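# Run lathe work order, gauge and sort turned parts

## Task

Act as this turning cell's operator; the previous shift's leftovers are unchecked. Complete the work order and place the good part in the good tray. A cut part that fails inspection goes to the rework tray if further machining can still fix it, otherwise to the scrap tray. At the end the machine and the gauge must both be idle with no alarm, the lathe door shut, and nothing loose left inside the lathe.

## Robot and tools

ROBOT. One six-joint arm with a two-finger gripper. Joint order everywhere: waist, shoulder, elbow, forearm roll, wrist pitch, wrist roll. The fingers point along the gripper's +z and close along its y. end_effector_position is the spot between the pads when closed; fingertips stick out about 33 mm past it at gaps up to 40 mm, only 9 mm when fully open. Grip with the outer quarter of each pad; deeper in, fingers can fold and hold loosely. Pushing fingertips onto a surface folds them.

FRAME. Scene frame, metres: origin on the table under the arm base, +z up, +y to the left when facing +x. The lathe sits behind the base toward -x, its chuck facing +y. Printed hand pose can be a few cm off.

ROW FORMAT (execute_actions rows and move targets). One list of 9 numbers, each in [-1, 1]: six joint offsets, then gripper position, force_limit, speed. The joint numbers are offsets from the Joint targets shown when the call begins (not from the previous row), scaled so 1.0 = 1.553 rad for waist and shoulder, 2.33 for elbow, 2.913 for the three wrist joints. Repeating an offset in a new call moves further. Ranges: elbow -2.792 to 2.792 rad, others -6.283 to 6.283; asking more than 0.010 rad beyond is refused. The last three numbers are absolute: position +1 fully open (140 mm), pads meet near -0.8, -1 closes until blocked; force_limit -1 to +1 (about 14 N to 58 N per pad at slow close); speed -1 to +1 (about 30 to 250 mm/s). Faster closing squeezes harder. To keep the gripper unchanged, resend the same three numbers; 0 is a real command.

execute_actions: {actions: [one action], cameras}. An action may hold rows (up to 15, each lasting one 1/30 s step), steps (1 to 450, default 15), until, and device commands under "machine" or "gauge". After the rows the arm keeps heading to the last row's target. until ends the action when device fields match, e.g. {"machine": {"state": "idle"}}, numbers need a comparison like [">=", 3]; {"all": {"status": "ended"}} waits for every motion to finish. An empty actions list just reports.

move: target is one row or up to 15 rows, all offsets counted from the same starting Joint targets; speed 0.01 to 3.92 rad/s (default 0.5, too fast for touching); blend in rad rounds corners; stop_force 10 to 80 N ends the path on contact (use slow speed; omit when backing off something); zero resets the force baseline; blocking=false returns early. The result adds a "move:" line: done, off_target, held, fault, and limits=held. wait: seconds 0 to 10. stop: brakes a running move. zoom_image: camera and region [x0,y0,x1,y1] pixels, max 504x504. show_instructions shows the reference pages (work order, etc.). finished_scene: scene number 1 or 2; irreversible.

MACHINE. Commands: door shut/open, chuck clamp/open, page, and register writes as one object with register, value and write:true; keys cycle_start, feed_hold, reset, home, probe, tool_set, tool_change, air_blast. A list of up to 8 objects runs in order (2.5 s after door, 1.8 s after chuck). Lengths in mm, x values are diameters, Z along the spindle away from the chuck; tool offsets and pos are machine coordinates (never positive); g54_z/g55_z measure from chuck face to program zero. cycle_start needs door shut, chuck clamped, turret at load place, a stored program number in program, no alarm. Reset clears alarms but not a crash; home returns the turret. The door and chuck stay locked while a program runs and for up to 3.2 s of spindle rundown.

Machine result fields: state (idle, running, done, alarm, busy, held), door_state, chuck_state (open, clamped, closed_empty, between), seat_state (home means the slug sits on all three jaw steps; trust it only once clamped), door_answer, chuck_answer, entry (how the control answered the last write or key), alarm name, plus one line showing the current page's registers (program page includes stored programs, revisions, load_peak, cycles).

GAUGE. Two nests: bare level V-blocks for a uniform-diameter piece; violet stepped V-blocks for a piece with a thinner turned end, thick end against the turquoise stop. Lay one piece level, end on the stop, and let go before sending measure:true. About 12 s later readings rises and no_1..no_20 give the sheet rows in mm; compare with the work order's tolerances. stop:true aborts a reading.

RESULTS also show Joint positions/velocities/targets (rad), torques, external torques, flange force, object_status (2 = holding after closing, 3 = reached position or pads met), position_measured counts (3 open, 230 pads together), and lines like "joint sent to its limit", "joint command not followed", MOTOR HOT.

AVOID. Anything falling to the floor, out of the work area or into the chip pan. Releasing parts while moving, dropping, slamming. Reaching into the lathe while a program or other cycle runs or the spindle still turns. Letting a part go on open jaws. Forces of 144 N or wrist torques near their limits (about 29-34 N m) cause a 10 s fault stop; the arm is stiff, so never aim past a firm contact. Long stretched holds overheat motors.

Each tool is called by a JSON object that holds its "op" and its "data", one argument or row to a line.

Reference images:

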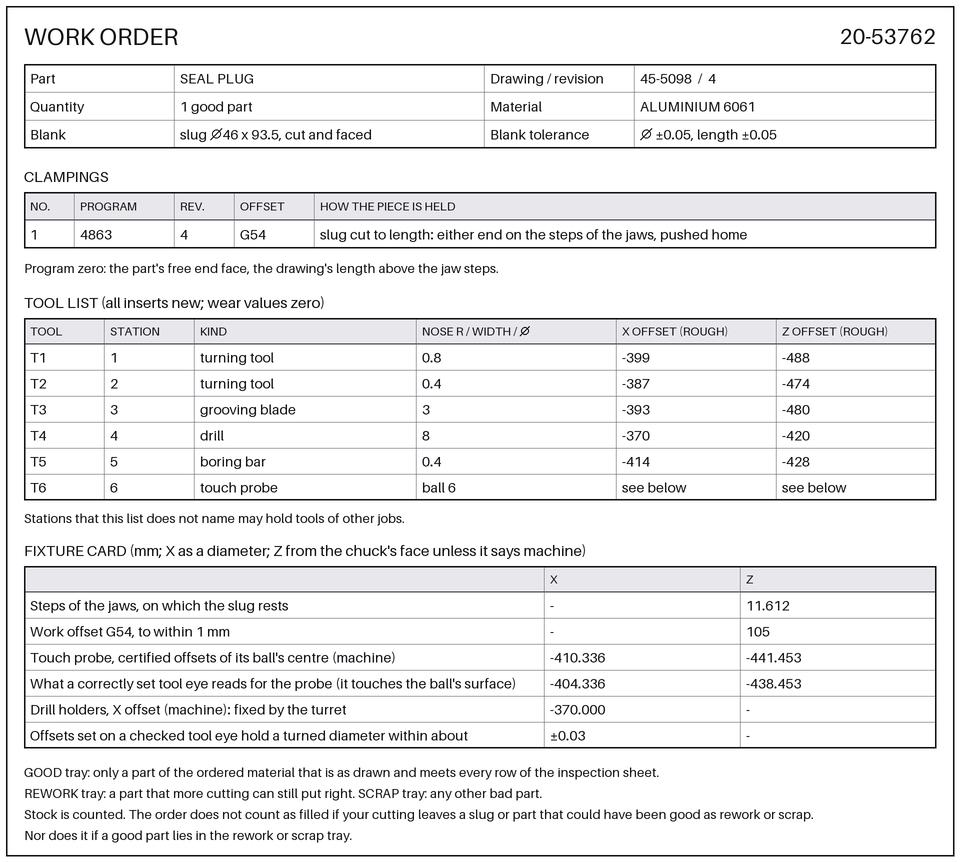

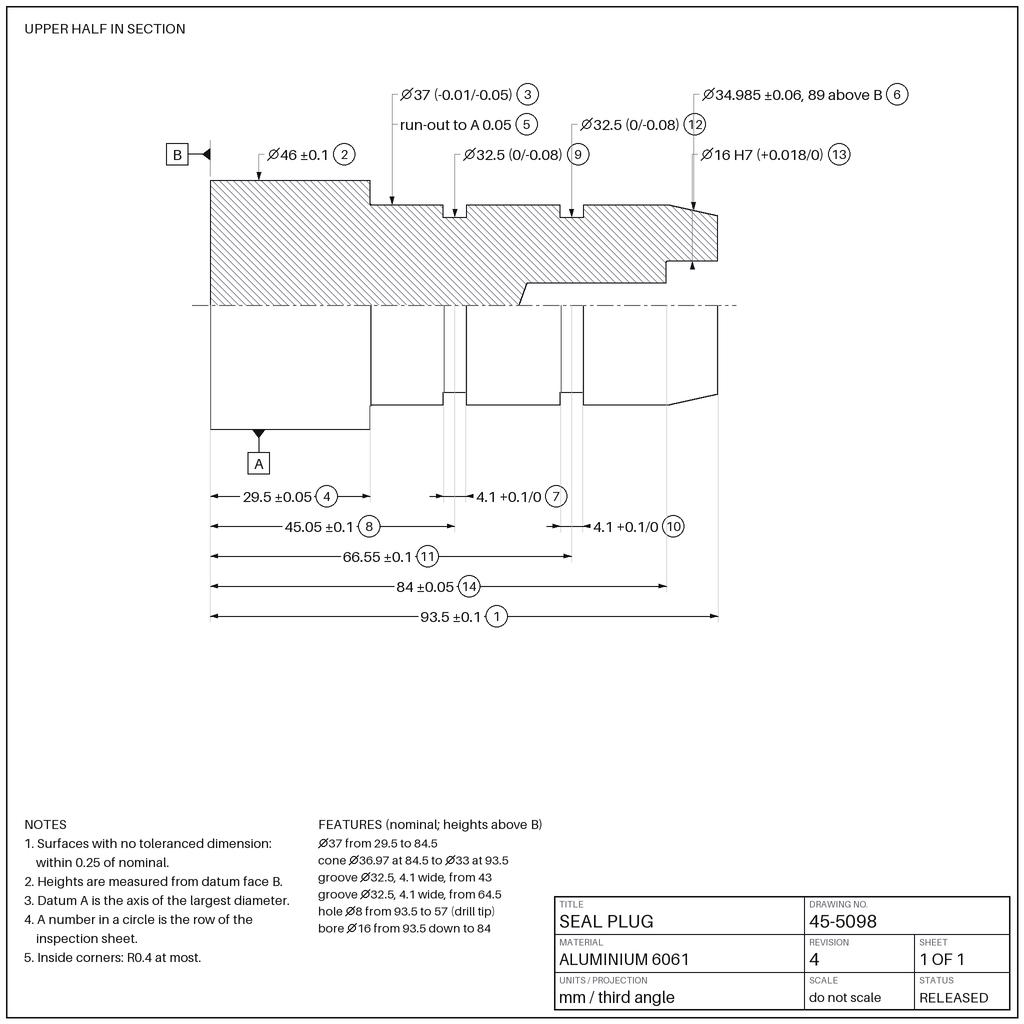

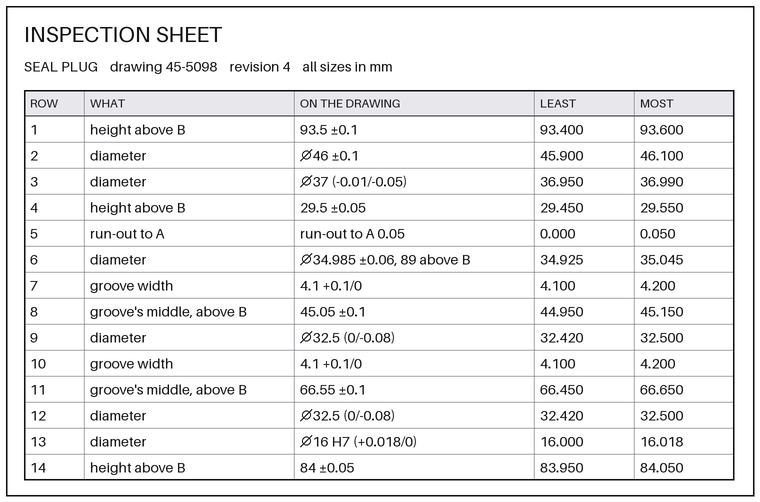

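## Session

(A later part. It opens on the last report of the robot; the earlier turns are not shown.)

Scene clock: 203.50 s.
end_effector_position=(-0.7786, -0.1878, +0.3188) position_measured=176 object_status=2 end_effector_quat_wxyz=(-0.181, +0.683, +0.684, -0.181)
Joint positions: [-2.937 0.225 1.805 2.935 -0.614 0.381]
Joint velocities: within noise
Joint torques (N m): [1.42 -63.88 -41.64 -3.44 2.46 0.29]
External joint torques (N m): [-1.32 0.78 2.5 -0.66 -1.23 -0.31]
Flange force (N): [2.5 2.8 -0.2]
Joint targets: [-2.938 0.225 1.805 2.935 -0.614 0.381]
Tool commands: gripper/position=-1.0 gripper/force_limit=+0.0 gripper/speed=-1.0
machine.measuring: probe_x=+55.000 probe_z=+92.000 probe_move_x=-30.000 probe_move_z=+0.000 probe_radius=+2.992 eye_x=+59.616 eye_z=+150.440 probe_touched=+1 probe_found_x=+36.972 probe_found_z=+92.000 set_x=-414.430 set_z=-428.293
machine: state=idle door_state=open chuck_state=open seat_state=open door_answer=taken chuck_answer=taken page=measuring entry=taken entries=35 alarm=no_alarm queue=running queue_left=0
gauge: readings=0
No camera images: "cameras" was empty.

{"op": "move", "data": {
  "target": [
    [-0.0536, -0.0142, 0.0107, 0.0241, 0.0069, -0.0442, -1, 0, -1],
    [-0.1578, -0.0258, 0.0208, 0.0735, 0.0115, -0.1332, -1, 0, -1],
    [-0.3548, -0.4540, 0.1571, 0.1868, -0.0357, -0.2952, -1, 0, -1],
    [-0.3619, -0.6601, 0.1266, 0.0711, -0.1514, -0.0844, -1, 0, -1],
    [-0.3619, -0.6601, 0.1266, 0.0711, -0.4216, -0.0844, -1, 0, -1]
  ],
  "speed": [0.05, 0.15, 0.5, 0.6, 0.7],
  "blend": [0.02, 0.05, 0.1, 0.1, 0],
  "cameras": ["cam_wrist","cam_chuck"]
}}

{"op": "zoom_image", "data": {
  "camera": "cam_chuck",
  "region": [300, 110, 520, 310]
}}

Scene clock: 216.13 s.
end_effector_position=(-0.1012, -0.0044, +0.5021) position_measured=176 object_status=2 end_effector_quat_wxyz=(+0.000, +0.848, +0.529, +0.002)
Joint positions: [-3.5 -0.801 2.1 3.142 -1.842 0.135]
Joint velocities: within noise
Joint torques (N m): [0.16 32.44 -41.62 -4.1 0.09 0.23]
External joint torques (N m): [0.01 1.45 1.3 -0.09 -0.1 -0.23]
Flange force (N): [0.0 0.0 0.0]
Joint targets: [-3.500 -0.801 2.100 3.142 -1.842 0.135]
machine.measuring: probe_x=+55.000 probe_z=+92.000 probe_move_x=-30.000 probe_move_z=+0.000 probe_radius=+2.992 eye_x=+59.616 eye_z=+150.440 probe_touched=+1 probe_found_x=+36.972 probe_found_z=+92.000 set_x=-414.430 set_z=-428.293
machine: state=idle door_state=open chuck_state=open seat_state=open door_answer=taken chuck_answer=taken page=measuring entry=taken entries=35 alarm=no_alarm queue=done queue_left=0
gauge: readings=0
move: done
Images, in order (width x height): cam_chuck 896x504, cam_wrist 896x504.

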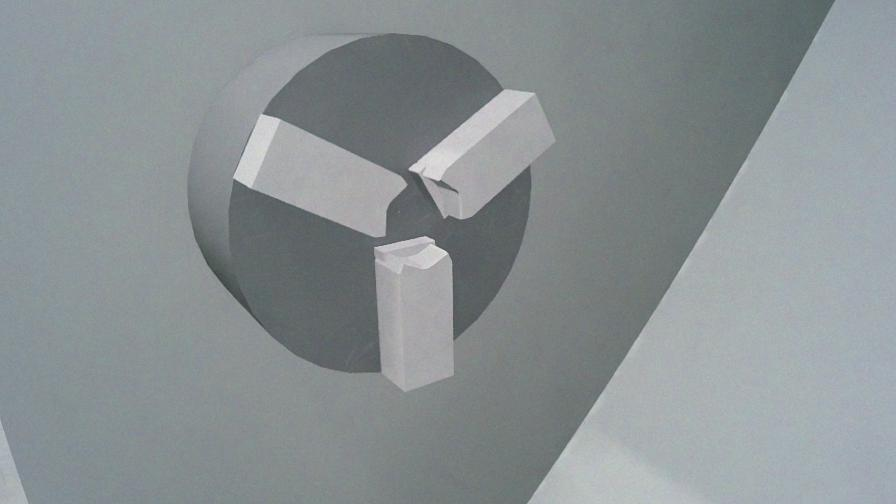

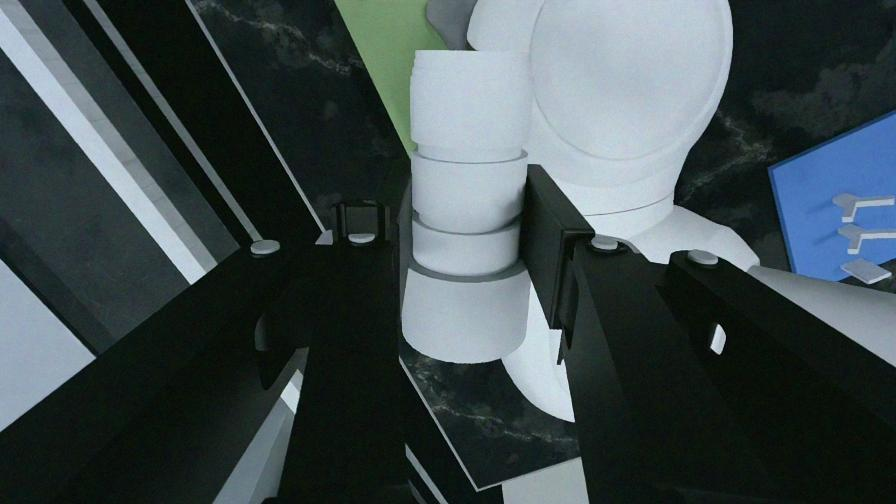

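Scaled by 2.291.

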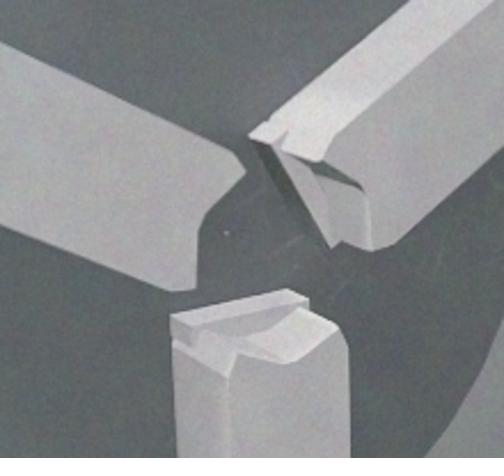

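{"op": "move", "data": {
  "target": [0.9981, 0, 0, 0, 0, 0, -1, 0, -1],
  "speed": 0.9,
  "cameras": []
}}

{"op": "move", "data": {
  "target": [0.6761, 0, 0, 0, 0, 0, -1, 0, -1],
  "speed": 0.9,
  "cameras": []
}}

{"op": "move", "data": {
  "target": [0.5406, 0.7111, -0.1191, 0, 0.2836, -0.0537, -1, 0, -1],
  "speed": 0.7,
  "cameras": ["cam_wrist","cam_low"]
}}

Scene clock: 225.57 s.
end_effector_position=(+0.0000, -0.1008, +0.5023) position_measured=176 object_status=2 end_effector_quat_wxyz=(+0.002, +0.236, +0.972, +0.001)
Joint positions: [-1.949 -0.801 2.1 3.142 -1.842 0.135]
Joint velocities: within noise
Joint torques (N m): [0.48 32.32 -41.79 -4.15 0.12 0.3]
External joint torques (N m): [-0.51 1.6 1.41 -0.03 -0.14 -0.3]
Flange force (N): [0.0 0.0 0.0]
Joint targets: [-1.949 -0.801 2.100 3.142 -1.842 0.135]
machine.measuring: probe_x=+55.000 probe_z=+92.000 probe_move_x=-30.000 probe_move_z=+0.000 probe_radius=+2.992 eye_x=+59.616 eye_z=+150.440 probe_touched=+1 probe_found_x=+36.972 probe_found_z=+92.000 set_x=-414.430 set_z=-428.293
machine: state=idle door_state=open chuck_state=open seat_state=open door_answer=taken chuck_answer=taken page=measuring entry=taken entries=35 alarm=no_alarm queue=done queue_left=0
gauge: readings=0
move: done
No camera images: "cameras" was empty.

Scene clock: 227.23 s.
end_effector_position=(+0.0860, -0.0494, +0.5027) position_measured=176 object_status=2 end_effector_quat_wxyz=(+0.002, -0.283, +0.959, +0.000)
Joint positions: [-0.899 -0.801 2.1 3.142 -1.842 0.135]
Joint velocities: within noise
Joint torques (N m): [-0.54 33.33 -41.27 -4.13 0.18 0.23]
External joint torques (N m): [0.53 0.75 1.01 -0.03 -0.19 -0.23]
Flange force (N): [0.0 0.0 0.0]
Joint targets: [-0.899 -0.801 2.100 3.142 -1.842 0.135]
machine.measuring: probe_x=+55.000 probe_z=+92.000 probe_move_x=-30.000 probe_move_z=+0.000 probe_radius=+2.992 eye_x=+59.616 eye_z=+150.440 probe_touched=+1 probe_found_x=+36.972 probe_found_z=+92.000 set_x=-414.430 set_z=-428.293
machine: state=idle door_state=open chuck_state=open seat_state=open door_answer=taken chuck_answer=taken page=measuring entry=taken entries=35 alarm=no_alarm queue=done queue_left=0
gauge: readings=0
move: done
No camera images: "cameras" was empty.

Scene clock: 229.27 s.
end_effector_position=(+0.6606, +0.0205, +0.2203) position_measured=176 object_status=2 end_effector_quat_wxyz=(-0.002, +0.707, -0.707, +0.000)
Joint positions: [-0.059 0.304 1.822 3.142 -1.016 -0.021]
Joint velocities: within noise
Joint torques (N m): [-0.19 -66.11 -36.55 -3.57 0.09 0.21]
External joint torques (N m): [0.13 0.46 0.97 -0.12 -0.08 -0.21]
Flange force (N): [0.2 1.2 1.1]
Joint targets: [-0.059 0.304 1.822 3.142 -1.016 -0.021]
machine.measuring: probe_x=+55.000 probe_z=+92.000 probe_move_x=-30.000 probe_move_z=+0.000 probe_radius=+2.992 eye_x=+59.616 eye_z=+150.440 probe_touched=+1 probe_found_x=+36.972 probe_found_z=+92.000 set_x=-414.430 set_z=-428.293
machine: state=idle door_state=open chuck_state=open seat_state=open door_answer=taken chuck_answer=taken page=measuring entry=taken entries=35 alarm=no_alarm queue=done queue_left=0
gauge: readings=0
move: done
Images, in order (width x height): cam_low 896x504, cam_wrist 896x504.

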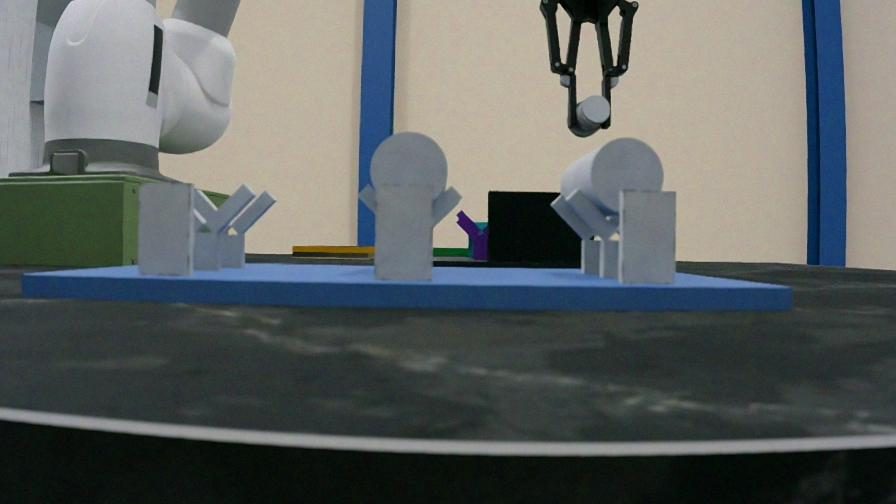

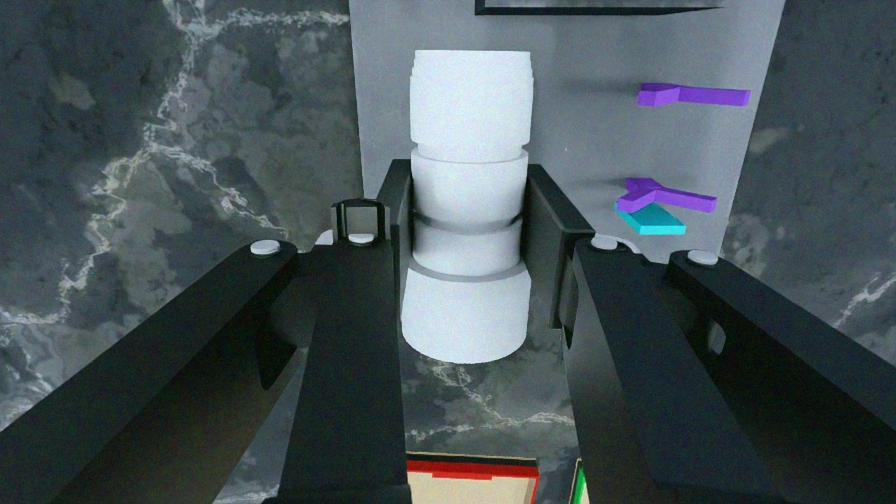

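{"op": "move", "data": {
  "target": [
    [0.0040, -0.1220, 0.1038, 0, 0.0181, 0.0025, -1, 0, -1],
    [0.0040, -0.0387, 0.1407, 0, 0.0921, 0.0025, -1, 0, -1]
  ],
  "speed": [0.4, 0.15],
  "blend": [0.02, 0],
  "cameras": ["cam_wrist","cam_high"]
}}

{"op": "zoom_image", "data": {
  "camera": "cam_high",
  "region": [420, 200, 600, 360]
}}

Scene clock: 244.40 s.
end_effector_position=(+0.5302, +0.0268, +0.1146) position_measured=176 object_status=2 end_effector_quat_wxyz=(-0.002, +0.707, -0.708, +0.000)
Joint positions: [-0.053 0.244 2.15 3.142 -0.747 -0.014]
Joint velocities: within noise
Joint torques (N m): [-0.01 -53.3 -29.35 -2.86 0.23 0.32]
External joint torques (N m): [0.08 0.15 0.79 -0.1 -0.23 -0.32]
Flange force (N): [0.5 1.1 0.3]
Joint targets: [-0.053 0.244 2.150 3.142 -0.747 -0.014]
machine.measuring: probe_x=+55.000 probe_z=+92.000 probe_move_x=-30.000 probe_move_z=+0.000 probe_radius=+2.992 eye_x=+59.616 eye_z=+150.440 probe_touched=+1 probe_found_x=+36.972 probe_found_z=+92.000 set_x=-414.430 set_z=-428.293
machine: state=idle door_state=open chuck_state=open seat_state=open door_answer=taken chuck_answer=taken page=measuring entry=taken entries=35 alarm=no_alarm queue=done queue_left=0
gauge: readings=0
move: done
Images, in order (width x height): cam_high 896x504, cam_wrist 896x504.

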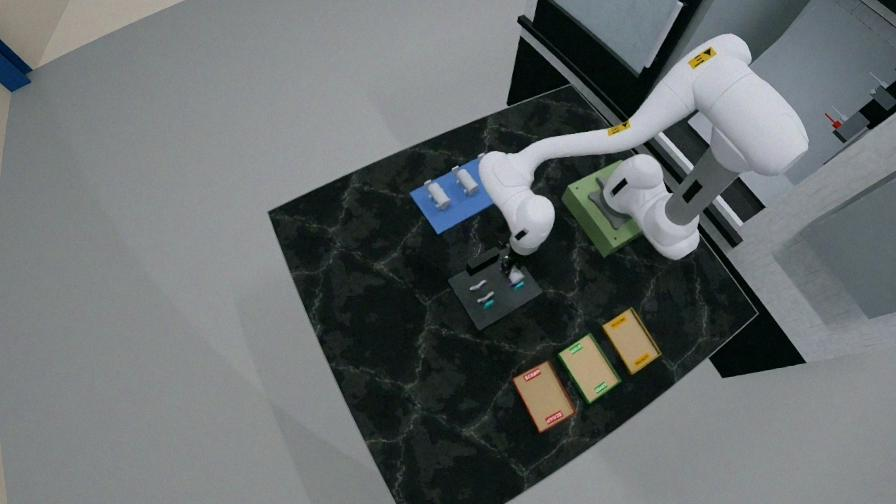

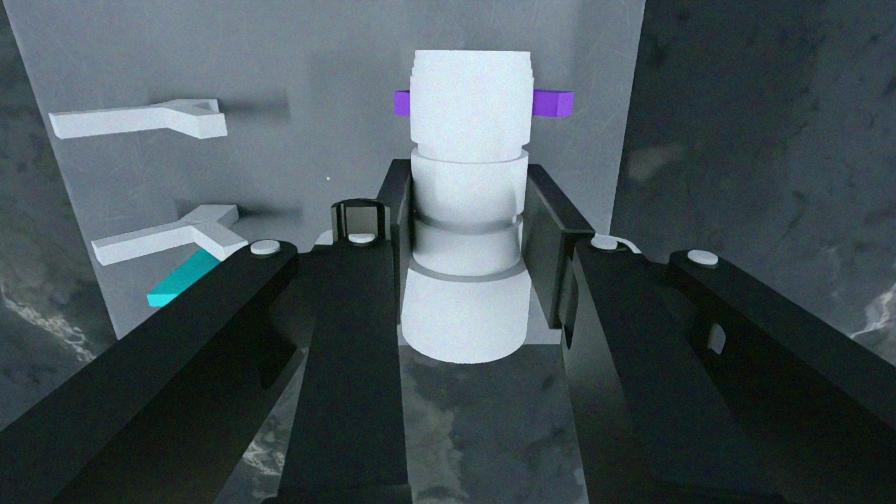

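Scaled by 2.800.

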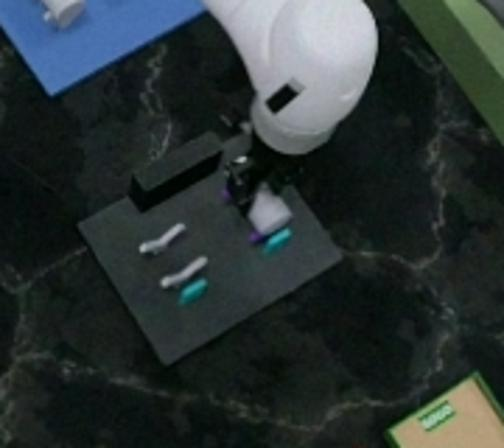

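{"op": "move", "data": {
  "target": [0, -0.0051, 0.0047, 0, 0.0011, 0, -1, 0, -1],
  "speed": 0.03,
  "cameras": []
}}

{"op": "move", "data": {
  "target": [0, 0.0227, 0.0071, 0, 0.0178, 0, -1, 0, -1],
  "speed": 0.015,
  "stop_force": 10,
  "cameras": ["cam_wrist"]
}}

Scene clock: 249.07 s.
end_effector_position=(+0.5242, +0.0269, +0.1145) position_measured=176 object_status=2 end_effector_quat_wxyz=(-0.002, +0.707, -0.708, +0.000)
Joint positions: [-0.053 0.236 2.161 3.142 -0.744 -0.014]
Joint velocities: within noise
Joint torques (N m): [-0.75 -52.6 -28.87 -2.83 0.07 0.26]
External joint torques (N m): [0.63 0.5 0.25 -0.14 -0.05 -0.26]
Flange force (N): [-0.7 -0.2 0.8]
Joint targets: [-0.053 0.236 2.161 3.142 -0.744 -0.014]
machine.measuring: probe_x=+55.000 probe_z=+92.000 probe_move_x=-30.000 probe_move_z=+0.000 probe_radius=+2.992 eye_x=+59.616 eye_z=+150.440 probe_touched=+1 probe_found_x=+36.972 probe_found_z=+92.000 set_x=-414.430 set_z=-428.293
machine: state=idle door_state=open chuck_state=open seat_state=open door_answer=taken chuck_answer=taken page=measuring entry=taken entries=35 alarm=no_alarm queue=done queue_left=0
gauge: readings=0
move: done
No camera images: "cameras" was empty.

Scene clock: 252.67 s.
end_effector_position=(+0.5239, +0.0269, +0.0931) position_measured=176 object_status=2 end_effector_quat_wxyz=(-0.002, +0.707, -0.708, +0.000)
Joint positions: [-0.053 0.266 2.176 3.142 -0.699 -0.014]
Joint velocities: within noise
Joint torques (N m): [-1.2 -39.73 -22.29 -2.81 2.4 0.28]
External joint torques (N m): [1.36 -14.87 -5.05 -0.02 -2.39 -0.28]
Flange force (N): [-1.6 8.1 -30.3]
Joint targets: [-0.053 0.266 2.176 3.142 -0.699 -0.014]
machine.measuring: probe_x=+55.000 probe_z=+92.000 probe_move_x=-30.000 probe_move_z=+0.000 probe_radius=+2.992 eye_x=+59.616 eye_z=+150.440 probe_touched=+1 probe_found_x=+36.972 probe_found_z=+92.000 set_x=-414.430 set_z=-428.293
machine: state=idle door_state=open chuck_state=open seat_state=open door_answer=taken chuck_answer=taken page=measuring entry=taken entries=35 alarm=no_alarm queue=done queue_left=0
gauge: readings=0
move: contact
Images, in order (width x height): cam_wrist 896x504.

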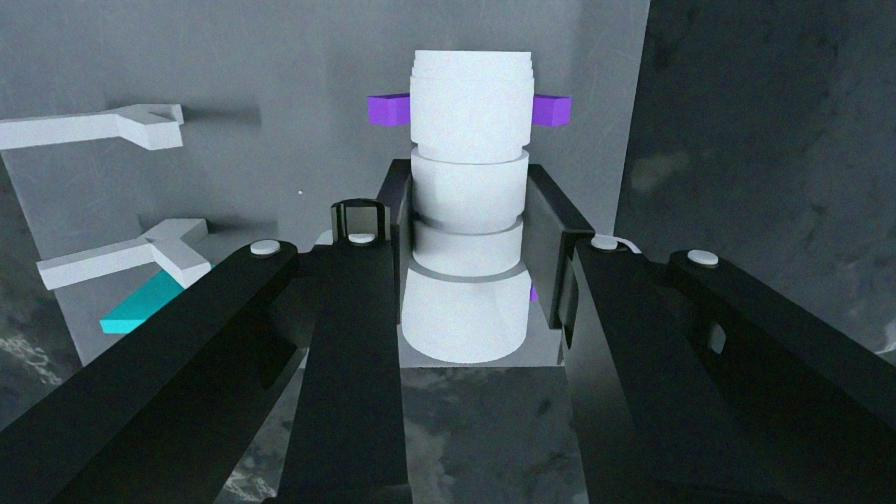

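{"op": "move", "data": {
  "target": [0, -0.0023, 0.0004, 0, -0.0009, 0, -1, 0, -1],
  "speed": 0.02,
  "cameras": []
}}

{"op": "move", "data": {
  "target": [0.0172, 0, 0, 0, 0, 0.0092, -1, 0, -1],
  "speed": 0.015,
  "stop_force": 10,
  "cameras": ["cam_wrist"]
}}

Scene clock: 257.83 s.
end_effector_position=(+0.5228, +0.0270, +0.0947) position_measured=176 object_status=2 end_effector_quat_wxyz=(-0.002, +0.707, -0.708, +0.000)
Joint positions: [-0.053 0.263 2.177 3.142 -0.702 -0.014]
Joint velocities: within noise
Joint torques (N m): [-0.43 -53.92 -27.53 -2.76 0.18 0.12]
External joint torques (N m): [0.52 0.63 0.38 -0.06 -0.17 -0.12]
Flange force (N): [-0.8 -0.2 0.8]
Joint targets: [-0.053 0.263 2.177 3.142 -0.702 -0.014]
machine.measuring: probe_x=+55.000 probe_z=+92.000 probe_move_x=-30.000 probe_move_z=+0.000 probe_radius=+2.992 eye_x=+59.616 eye_z=+150.440 probe_touched=+1 probe_found_x=+36.972 probe_found_z=+92.000 set_x=-414.430 set_z=-428.293
machine: state=idle door_state=open chuck_state=open seat_state=open door_answer=taken chuck_answer=taken page=measuring entry=taken entries=35 alarm=no_alarm queue=done queue_left=0
gauge: readings=0
move: done
No camera images: "cameras" was empty.

Scene clock: 259.13 s.
end_effector_position=(+0.5225, +0.0325, +0.0947) position_measured=176 object_status=2 end_effector_quat_wxyz=(-0.002, +0.707, -0.708, +0.001)
Joint positions: [-0.042 0.263 2.177 3.142 -0.702 -0.003]
Joint velocities: within noise
Joint torques (N m): [5.44 -51.14 -24.65 0.02 -0.25 0.23]
External joint torques (N m): [-5.4 -2.09 -2.64 -2.85 0.27 -0.23]
Flange force (N): [10.7 -2.0 -4.2]
Joint targets: [-0.042 0.263 2.177 3.142 -0.702 -0.003]
machine.measuring: probe_x=+55.000 probe_z=+92.000 probe_move_x=-30.000 probe_move_z=+0.000 probe_radius=+2.992 eye_x=+59.616 eye_z=+150.440 probe_touched=+1 probe_found_x=+36.972 probe_found_z=+92.000 set_x=-414.430 set_z=-428.293
machine: state=idle door_state=open chuck_state=open seat_state=open door_answer=taken chuck_answer=taken page=measuring entry=taken entries=35 alarm=no_alarm queue=done queue_left=0
gauge: readings=0
move: contact; the waist is farthest, 0.016 rad from its target
Images, in order (width x height): cam_wrist 896x504.

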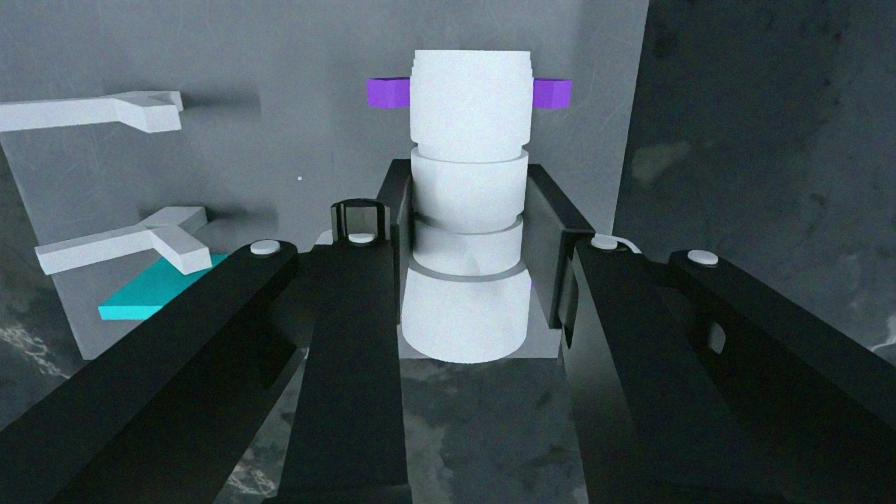

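{"op": "move", "data": {
  "target": [0, 0.0029, 0.0008, 0, 0.0022, 0, -1, 0, -1],
  "speed": 0.01,
  "stop_force": 10,
  "cameras": []
}}

{"op": "execute_actions", "data": {
  "actions": [
    {"rows":[[0,0,0,0,0,0,0.3,0,-1]],"steps":90}
  ],
  "cameras": ["cam_wrist"]
}}

{"op": "execute_actions", "data": {
  "actions": [
    {"gauge":{"measure":true},"steps":420,"until":{"gauge":{"state":"idle"}}}
  ],
  "cameras": ["cam_wrist"]
}}

Scene clock: 262.43 s.
end_effector_position=(+0.5226, +0.0325, +0.0940) position_measured=176 object_status=2 end_effector_quat_wxyz=(-0.002, +0.707, -0.708, +0.001)
Joint positions: [-0.042 0.264 2.177 3.142 -0.7 -0.003]
Joint velocities: within noise
Joint torques (N m): [5.95 -49.69 -24.17 -0.19 -0.19 0.3]
External joint torques (N m): [-5.97 -3.71 -3 -2.62 0.2 -0.3]
Flange force (N): [11.9 -0.7 -7.0]
Joint targets: [-0.042 0.264 2.177 3.142 -0.700 -0.003]
machine.measuring: probe_x=+55.000 probe_z=+92.000 probe_move_x=-30.000 probe_move_z=+0.000 probe_radius=+2.992 eye_x=+59.616 eye_z=+150.440 probe_touched=+1 probe_found_x=+36.972 probe_found_z=+92.000 set_x=-414.430 set_z=-428.293
machine: state=idle door_state=open chuck_state=open seat_state=open door_answer=taken chuck_answer=taken page=measuring entry=taken entries=35 alarm=no_alarm queue=done queue_left=0
gauge: readings=0
move: contact
No camera images: "cameras" was empty.

Scene clock: 265.63 s.
end_effector_position=(+0.5226, +0.0325, +0.0941) position_measured=91 object_status=3 end_effector_quat_wxyz=(-0.002, +0.707, -0.708, +0.001)
Joint positions: [-0.042 0.264 2.177 3.142 -0.7 -0.003]
Joint velocities: within noise
Joint torques (N m): [-0.52 -53.14 -26.17 -2.8 0.16 0.21]
External joint torques (N m): [0.48 0.02 -0.81 0 -0.16 -0.21]
Flange force (N): [-0.6 -1.6 -0.8]
Joint targets: [-0.042 0.264 2.177 3.142 -0.700 -0.003]
machine.measuring: probe_x=+55.000 probe_z=+92.000 probe_move_x=-30.000 probe_move_z=+0.000 probe_radius=+2.992 eye_x=+59.616 eye_z=+150.440 probe_touched=+1 probe_found_x=+36.972 probe_found_z=+92.000 set_x=-414.430 set_z=-428.293
machine: state=idle door_state=open chuck_state=open seat_state=open door_answer=taken chuck_answer=taken page=measuring entry=taken entries=35 alarm=no_alarm queue=done queue_left=0
gauge: readings=0
Images, in order (width x height): cam_wrist 896x504.

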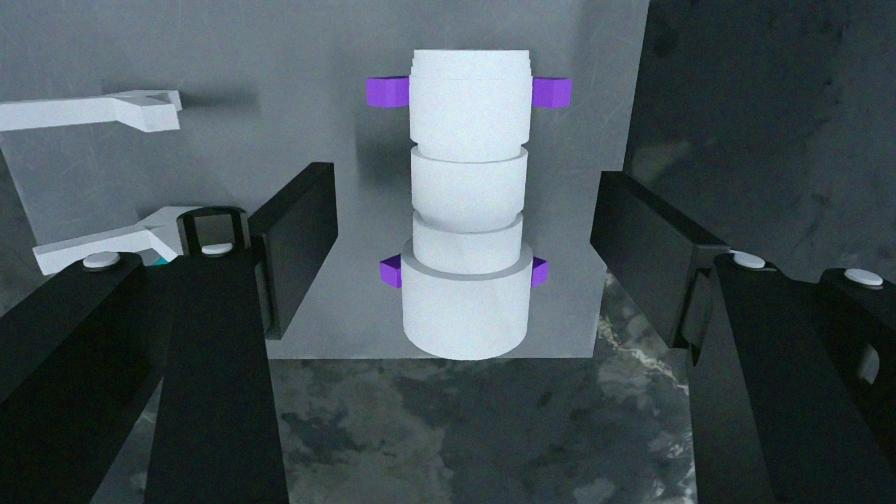

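Scene clock: 277.83 s.
end_effector_position=(+0.5226, +0.0325, +0.0941) position_measured=91 object_status=3 end_effector_quat_wxyz=(-0.002, +0.707, -0.708, +0.001)
Joint positions: [-0.042 0.264 2.177 3.142 -0.7 -0.003]
Joint velocities: within noise
Joint torques (N m): [-0.28 -52.6 -26.49 -2.78 0.22 0.27]
External joint torques (N m): [0.34 -0.67 -0.54 -0.02 -0.22 -0.27]
Flange force (N): [-0.1 -0.3 -1.8]
Joint targets: [-0.042 0.264 2.177 3.142 -0.700 -0.003]
Tool commands: gripper/position=+0.3 gripper/force_limit=+0.0 gripper/speed=-1.0
machine.measuring: probe_x=+55.000 probe_z=+92.000 probe_move_x=-30.000 probe_move_z=+0.000 probe_radius=+2.992 eye_x=+59.616 eye_z=+150.440 probe_touched=+1 probe_found_x=+36.972 probe_found_z=+92.000 set_x=-414.430 set_z=-428.293
machine: state=idle door_state=open chuck_state=open seat_state=open door_answer=taken chuck_answer=taken page=measuring entry=taken entries=35 alarm=no_alarm queue=done queue_left=0
gauge: message=started readings=1 no_1=93.520 no_2=45.977 no_3=36.972 no_4=29.310 no_5=0.001 no_6=34.905 no_7=4.146 no_8=44.868 no_9=32.462 no_10=4.147 no_11=66.366 no_12=32.458 no_13=16.004 no_14=83.814
Images, in order (width x height): cam_wrist 896x504.

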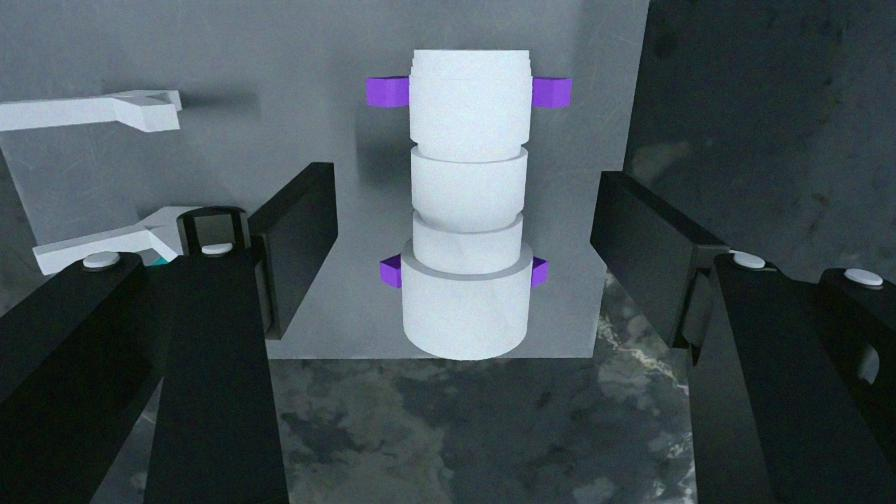

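{"op": "execute_actions", "data": {
  "actions": [
    {"machine":[{"door":"shut"},{"air_blast":true}],"rows":[[0,0,0,0,0,0,-1,0,-1]],"steps":75}
  ],
  "cameras": []
}}

{"op": "move", "data": {
  "target": [
    [0, -0.1035, -0.0430, 0, -0.0898, 0, -1, 0, -1],
    [0.3426, 0.1384, -0.2639, 0, -0.1375, 0.1827, -1, 0, -1],
    [0.3426, 0.2317, -0.2209, 0, -0.0534, 0.1827, -1, 0, -1]
  ],
  "speed": [0.15, 0.5, 0.15],
  "blend": [0.02, 0.02, 0],
  "cameras": ["cam_wrist","cam_chuck"]
}}

Scene clock: 291.83 s.
end_effector_position=(+0.5226, +0.0325, +0.0941) position_measured=176 object_status=2 end_effector_quat_wxyz=(-0.002, +0.707, -0.708, +0.001)
Joint positions: [-0.042 0.264 2.177 3.142 -0.7 -0.003]
Joint velocities: within noise
Joint torques (N m): [-1.69 -48.46 -24.19 -2.24 0.65 1.11]
External joint torques (N m): [1.71 -5.25 -3.12 -0.59 -0.63 -1.11]
Flange force (N): [-1.1 0.6 -11.1]
Joint targets: [-0.042 0.264 2.177 3.142 -0.700 -0.003]
machine.measuring: probe_x=+55.000 probe_z=+92.000 probe_move_x=-30.000 probe_move_z=+0.000 probe_radius=+2.992 eye_x=+59.616 eye_z=+150.440 probe_touched=+1 probe_found_x=+36.972 probe_found_z=+92.000 set_x=-414.430 set_z=-428.293
machine: state=busy door_state=shut chuck_state=open seat_state=open door_answer=taken chuck_answer=taken page=measuring entry=taken entries=36 alarm=no_alarm queue=running queue_left=0
gauge: message=started readings=1 no_1=93.520 no_2=45.977 no_3=36.972 no_4=29.310 no_5=0.001 no_6=34.905 no_7=4.146 no_8=44.868 no_9=32.462 no_10=4.147 no_11=66.366 no_12=32.458 no_13=16.004 no_14=83.814
No camera images: "cameras" was empty.

Scene clock: 296.60 s.
end_effector_position=(+0.6601, +0.4253, +0.0609) position_measured=176 object_status=2 end_effector_quat_wxyz=(-0.002, +0.707, -0.708, +0.000)
Joint positions: [0.49 0.624 1.662 3.142 -0.856 0.529]
Joint velocities: within noise
Joint torques (N m): [-0.71 -91.91 -32.2 -3.26 0 0.24]
External joint torques (N m): [0.9 0.08 0.38 -0.03 -0.02 -0.24]
Flange force (N): [-0.3 1.1 0.2]
Joint targets: [0.490 0.624 1.662 3.142 -0.856 0.529]
machine.measuring: probe_x=+55.000 probe_z=+92.000 probe_move_x=-30.000 probe_move_z=+0.000 probe_radius=+2.992 eye_x=+59.616 eye_z=+150.440 probe_touched=+1 probe_found_x=+36.972 probe_found_z=+92.000 set_x=-414.430 set_z=-428.293
machine: state=idle door_state=shut chuck_state=open seat_state=open door_answer=taken chuck_answer=taken page=measuring entry=taken entries=36 alarm=no_alarm queue=done queue_left=0
gauge: message=started readings=1 no_1=93.520 no_2=45.977 no_3=36.972 no_4=29.310 no_5=0.001 no_6=34.905 no_7=4.146 no_8=44.868 no_9=32.462 no_10=4.147 no_11=66.366 no_12=32.458 no_13=16.004 no_14=83.814
move: done
Images, in order (width x height): cam_chuck 896x504, cam_wrist 896x504.

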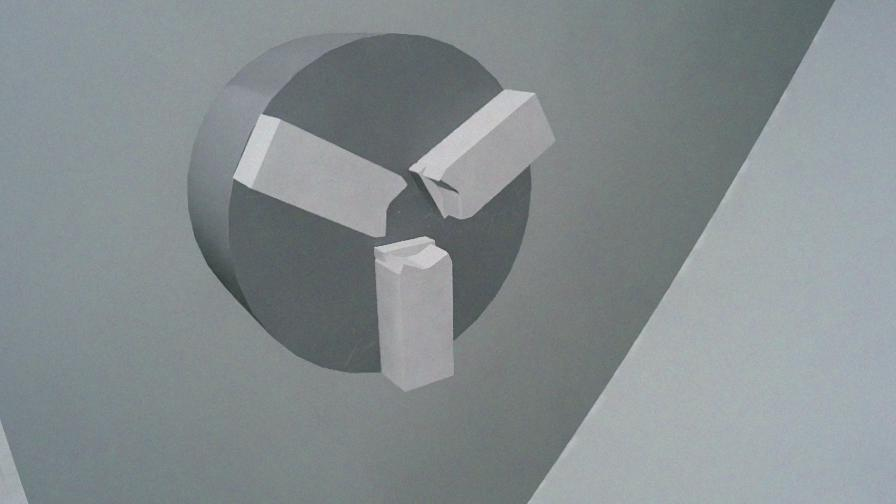

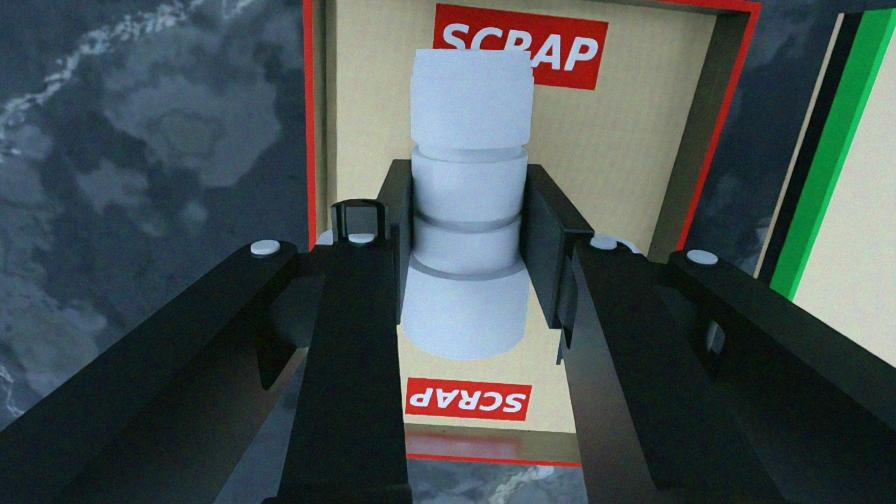

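{"op": "move", "data": {
  "target": [0, 0.0137, 0.0034, 0, 0.0100, 0, -1, 0, -1],
  "speed": 0.012,
  "stop_force": 10,
  "cameras": []
}}

{"op": "execute_actions", "data": {
  "actions": [
    {"rows":[[0,0,0,0,0,0,0.3,0,-1]],"steps":75}
  ],
  "cameras": ["cam_wrist"]
}}

Scene clock: 301.57 s.
end_effector_position=(+0.6600, +0.4252, +0.0446) position_measured=176 object_status=2 end_effector_quat_wxyz=(-0.002, +0.707, -0.708, +0.000)
Joint positions: [0.49 0.641 1.669 3.142 -0.832 0.529]
Joint velocities: within noise
Joint torques (N m): [0.19 -82.57 -27.86 -3.01 0.95 0.16]
External joint torques (N m): [-0.29 -10.44 -3.37 -0.23 -0.97 -0.16]
Flange force (N): [2.6 2.9 -14.0]
Joint targets: [0.490 0.641 1.668 3.142 -0.832 0.529]
machine.measuring: probe_x=+55.000 probe_z=+92.000 probe_move_x=-30.000 probe_move_z=+0.000 probe_radius=+2.992 eye_x=+59.616 eye_z=+150.440 probe_touched=+1 probe_found_x=+36.972 probe_found_z=+92.000 set_x=-414.430 set_z=-428.293
machine: state=idle door_state=shut chuck_state=open seat_state=open door_answer=taken chuck_answer=taken page=measuring entry=taken entries=36 alarm=no_alarm queue=done queue_left=0
gauge: message=started readings=1 no_1=93.520 no_2=45.977 no_3=36.972 no_4=29.310 no_5=0.001 no_6=34.905 no_7=4.146 no_8=44.868 no_9=32.462 no_10=4.147 no_11=66.366 no_12=32.458 no_13=16.004 no_14=83.814
move: contact
No camera images: "cameras" was empty.

Scene clock: 304.27 s.
end_effector_position=(+0.6600, +0.4252, +0.0446) position_measured=91 object_status=3 end_effector_quat_wxyz=(-0.002, +0.707, -0.708, +0.000)
Joint positions: [0.49 0.641 1.668 3.142 -0.832 0.529]
Joint velocities: within noise
Joint torques (N m): [0.43 -90.18 -30.16 -3.08 0 0.27]
External joint torques (N m): [-0.46 -2.09 -0.9 -0.14 -0.02 -0.27]
Flange force (N): [1.0 -0.1 -2.6]
Joint targets: [0.490 0.641 1.668 3.142 -0.832 0.529]
machine.measuring: probe_x=+55.000 probe_z=+92.000 probe_move_x=-30.000 probe_move_z=+0.000 probe_radius=+2.992 eye_x=+59.616 eye_z=+150.440 probe_touched=+1 probe_found_x=+36.972 probe_found_z=+92.000 set_x=-414.430 set_z=-428.293
machine: state=idle door_state=shut chuck_state=open seat_state=open door_answer=taken chuck_answer=taken page=measuring entry=taken entries=36 alarm=no_alarm queue=done queue_left=0
gauge: message=started readings=1 no_1=93.520 no_2=45.977 no_3=36.972 no_4=29.310 no_5=0.001 no_6=34.905 no_7=4.146 no_8=44.868 no_9=32.462 no_10=4.147 no_11=66.366 no_12=32.458 no_13=16.004 no_14=83.814
Images, in order (width x height): cam_wrist 896x504.

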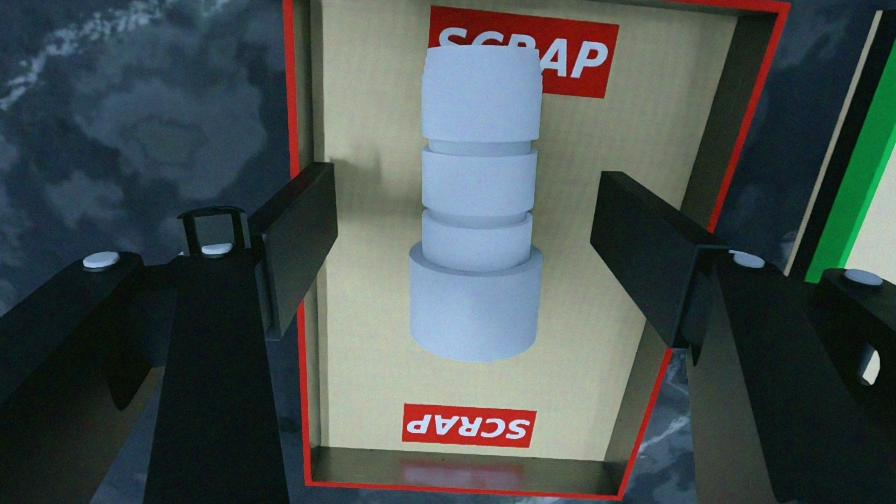

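{"op": "move", "data": {
  "target": [
    [0, -0.0341, -0.0086, 0, -0.0250, 0, 0.3, 0, -1],
    [0, -0.1043, -0.0455, 0, -0.0922, 0, 0.3, 0, -1],
    [-0.9066, -0.3102, 0.0086, 0, -0.1587, -0.4833, 0.6, 0, -1]
  ],
  "speed": [0.1, 0.3, 0.7],
  "blend": [0.01, 0.1, 0],
  "cameras": ["cam_wrist","cam_low"]
}}

Scene clock: 311.93 s.
end_effector_position=(+0.4308, -0.4687, +0.3806) position_measured=53 object_status=0 end_effector_quat_wxyz=(-0.002, +0.706, -0.708, +0.000)
Joint positions: [-0.918 0.159 1.689 3.142 -1.294 -0.879]
Joint velocities: within noise
Joint torques (N m): [0.01 -55.66 -39.91 -4.13 0.14 0.21]
External joint torques (N m): [0.4 -1.42 -0.58 -0.03 -0.11 -0.21]
Flange force (N): [-1.0 0.5 -1.6]
Joint targets: [-0.918 0.159 1.689 3.142 -1.294 -0.879]
machine.measuring: probe_x=+55.000 probe_z=+92.000 probe_move_x=-30.000 probe_move_z=+0.000 probe_radius=+2.992 eye_x=+59.616 eye_z=+150.440 probe_touched=+1 probe_found_x=+36.972 probe_found_z=+92.000 set_x=-414.430 set_z=-428.293
machine: state=idle door_state=shut chuck_state=open seat_state=open door_answer=taken chuck_answer=taken page=measuring entry=taken entries=36 alarm=no_alarm queue=done queue_left=0
gauge: message=started readings=1 no_1=93.520 no_2=45.977 no_3=36.972 no_4=29.310 no_5=0.001 no_6=34.905 no_7=4.146 no_8=44.868 no_9=32.462 no_10=4.147 no_11=66.366 no_12=32.458 no_13=16.004 no_14=83.814
move: done; blend cut to 0.0979 rad at target 2
Images, in order (width x height): cam_low 896x504, cam_wrist 896x504.

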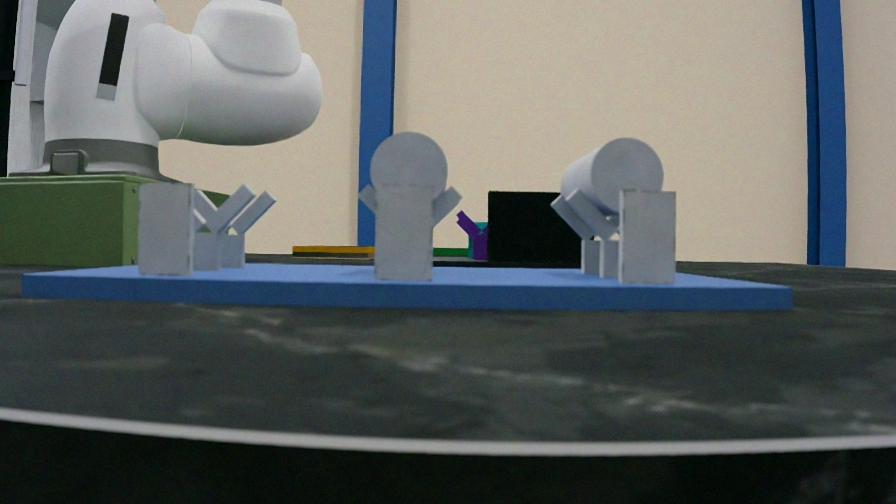

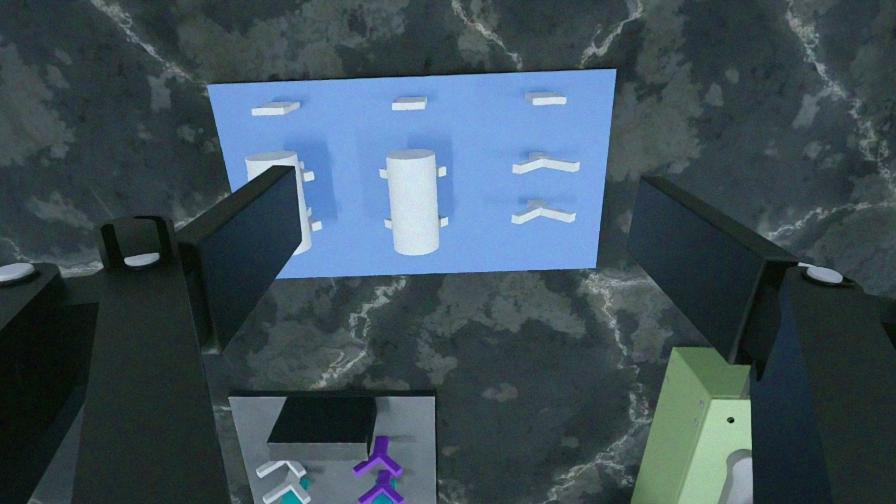

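{"op": "move", "data": {
  "target": [0.0872, 0.0353, 0.1074, 0, 0.1049, 0.0465, 0.6, 0, -1],
  "speed": 0.4,
  "cameras": ["cam_wrist"]
}}

Scene clock: 319.73 s.
end_effector_position=(+0.4633, -0.3806, +0.2202) position_measured=53 object_status=3 end_effector_quat_wxyz=(-0.002, +0.706, -0.708, +0.000)
Joint positions: [-0.783 0.214 1.939 3.142 -0.989 -0.743]
Joint velocities: within noise
Joint torques (N m): [-0.38 -55.29 -34.07 -3.54 0.08 0.24]
External joint torques (N m): [0.57 -1.48 -0.9 -0.07 -0.05 -0.24]
Flange force (N): [-0.7 0.0 -2.3]
Joint targets: [-0.783 0.214 1.939 3.142 -0.989 -0.743]
machine.measuring: probe_x=+55.000 probe_z=+92.000 probe_move_x=-30.000 probe_move_z=+0.000 probe_radius=+2.992 eye_x=+59.616 eye_z=+150.440 probe_touched=+1 probe_found_x=+36.972 probe_found_z=+92.000 set_x=-414.430 set_z=-428.293
machine: state=idle door_state=shut chuck_state=open seat_state=open door_answer=taken chuck_answer=taken page=measuring entry=taken entries=36 alarm=no_alarm queue=done queue_left=0
gauge: message=started readings=1 no_1=93.520 no_2=45.977 no_3=36.972 no_4=29.310 no_5=0.001 no_6=34.905 no_7=4.146 no_8=44.868 no_9=32.462 no_10=4.147 no_11=66.366 no_12=32.458 no_13=16.004 no_14=83.814
move: done
Images, in order (width x height): cam_wrist 896x504.

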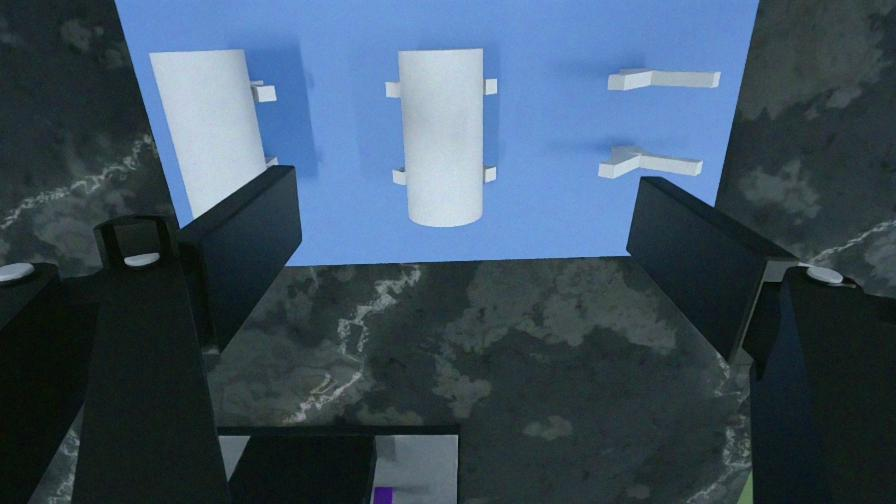

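{"op": "move", "data": {
  "target": [0.0079, 0.0979, 0.0352, 0, 0.0804, 0.0038, 0.6, 0, -1],
  "speed": 0.12,
  "cameras": ["cam_wrist"]
}}

Scene clock: 336.97 s.
end_effector_position=(+0.4730, -0.3788, +0.0933) position_measured=53 object_status=3 end_effector_quat_wxyz=(-0.002, +0.707, -0.707, +0.000)
Joint positions: [-0.771 0.366 2.021 3.142 -0.755 -0.732]
Joint velocities: within noise
Joint torques (N m): [0.56 -64.21 -27.99 -2.89 0.18 0.24]
External joint torques (N m): [-0.23 -1.54 -0.94 -0.09 -0.14 -0.24]
Flange force (N): [0.6 0.5 -2.8]
Joint targets: [-0.771 0.366 2.021 3.142 -0.755 -0.732]
machine.measuring: probe_x=+55.000 probe_z=+92.000 probe_move_x=-30.000 probe_move_z=+0.000 probe_radius=+2.992 eye_x=+59.616 eye_z=+150.440 probe_touched=+1 probe_found_x=+36.972 probe_found_z=+92.000 set_x=-414.430 set_z=-428.293
machine: state=idle door_state=shut chuck_state=open seat_state=open door_answer=taken chuck_answer=taken page=measuring entry=taken entries=36 alarm=no_alarm queue=done queue_left=0
gauge: message=started readings=1 no_1=93.520 no_2=45.977 no_3=36.972 no_4=29.310 no_5=0.001 no_6=34.905 no_7=4.146 no_8=44.868 no_9=32.462 no_10=4.147 no_11=66.366 no_12=32.458 no_13=16.004 no_14=83.814
move: done
Images, in order (width x height): cam_wrist 896x504.

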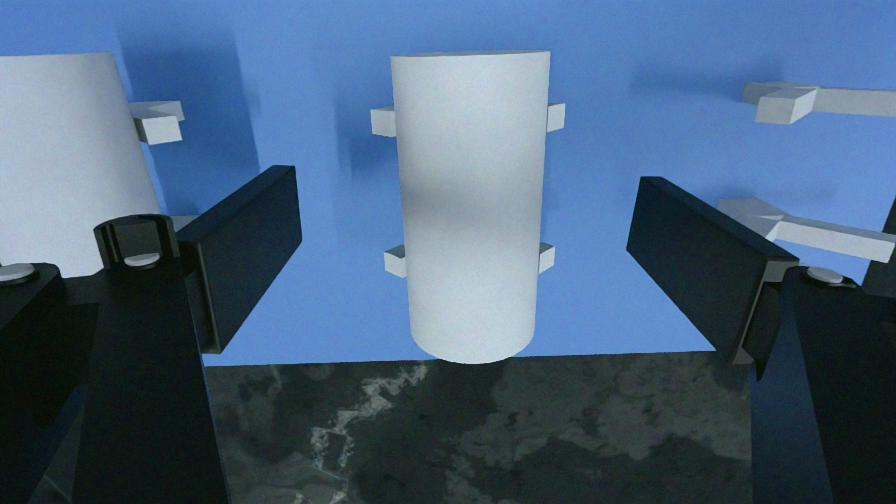

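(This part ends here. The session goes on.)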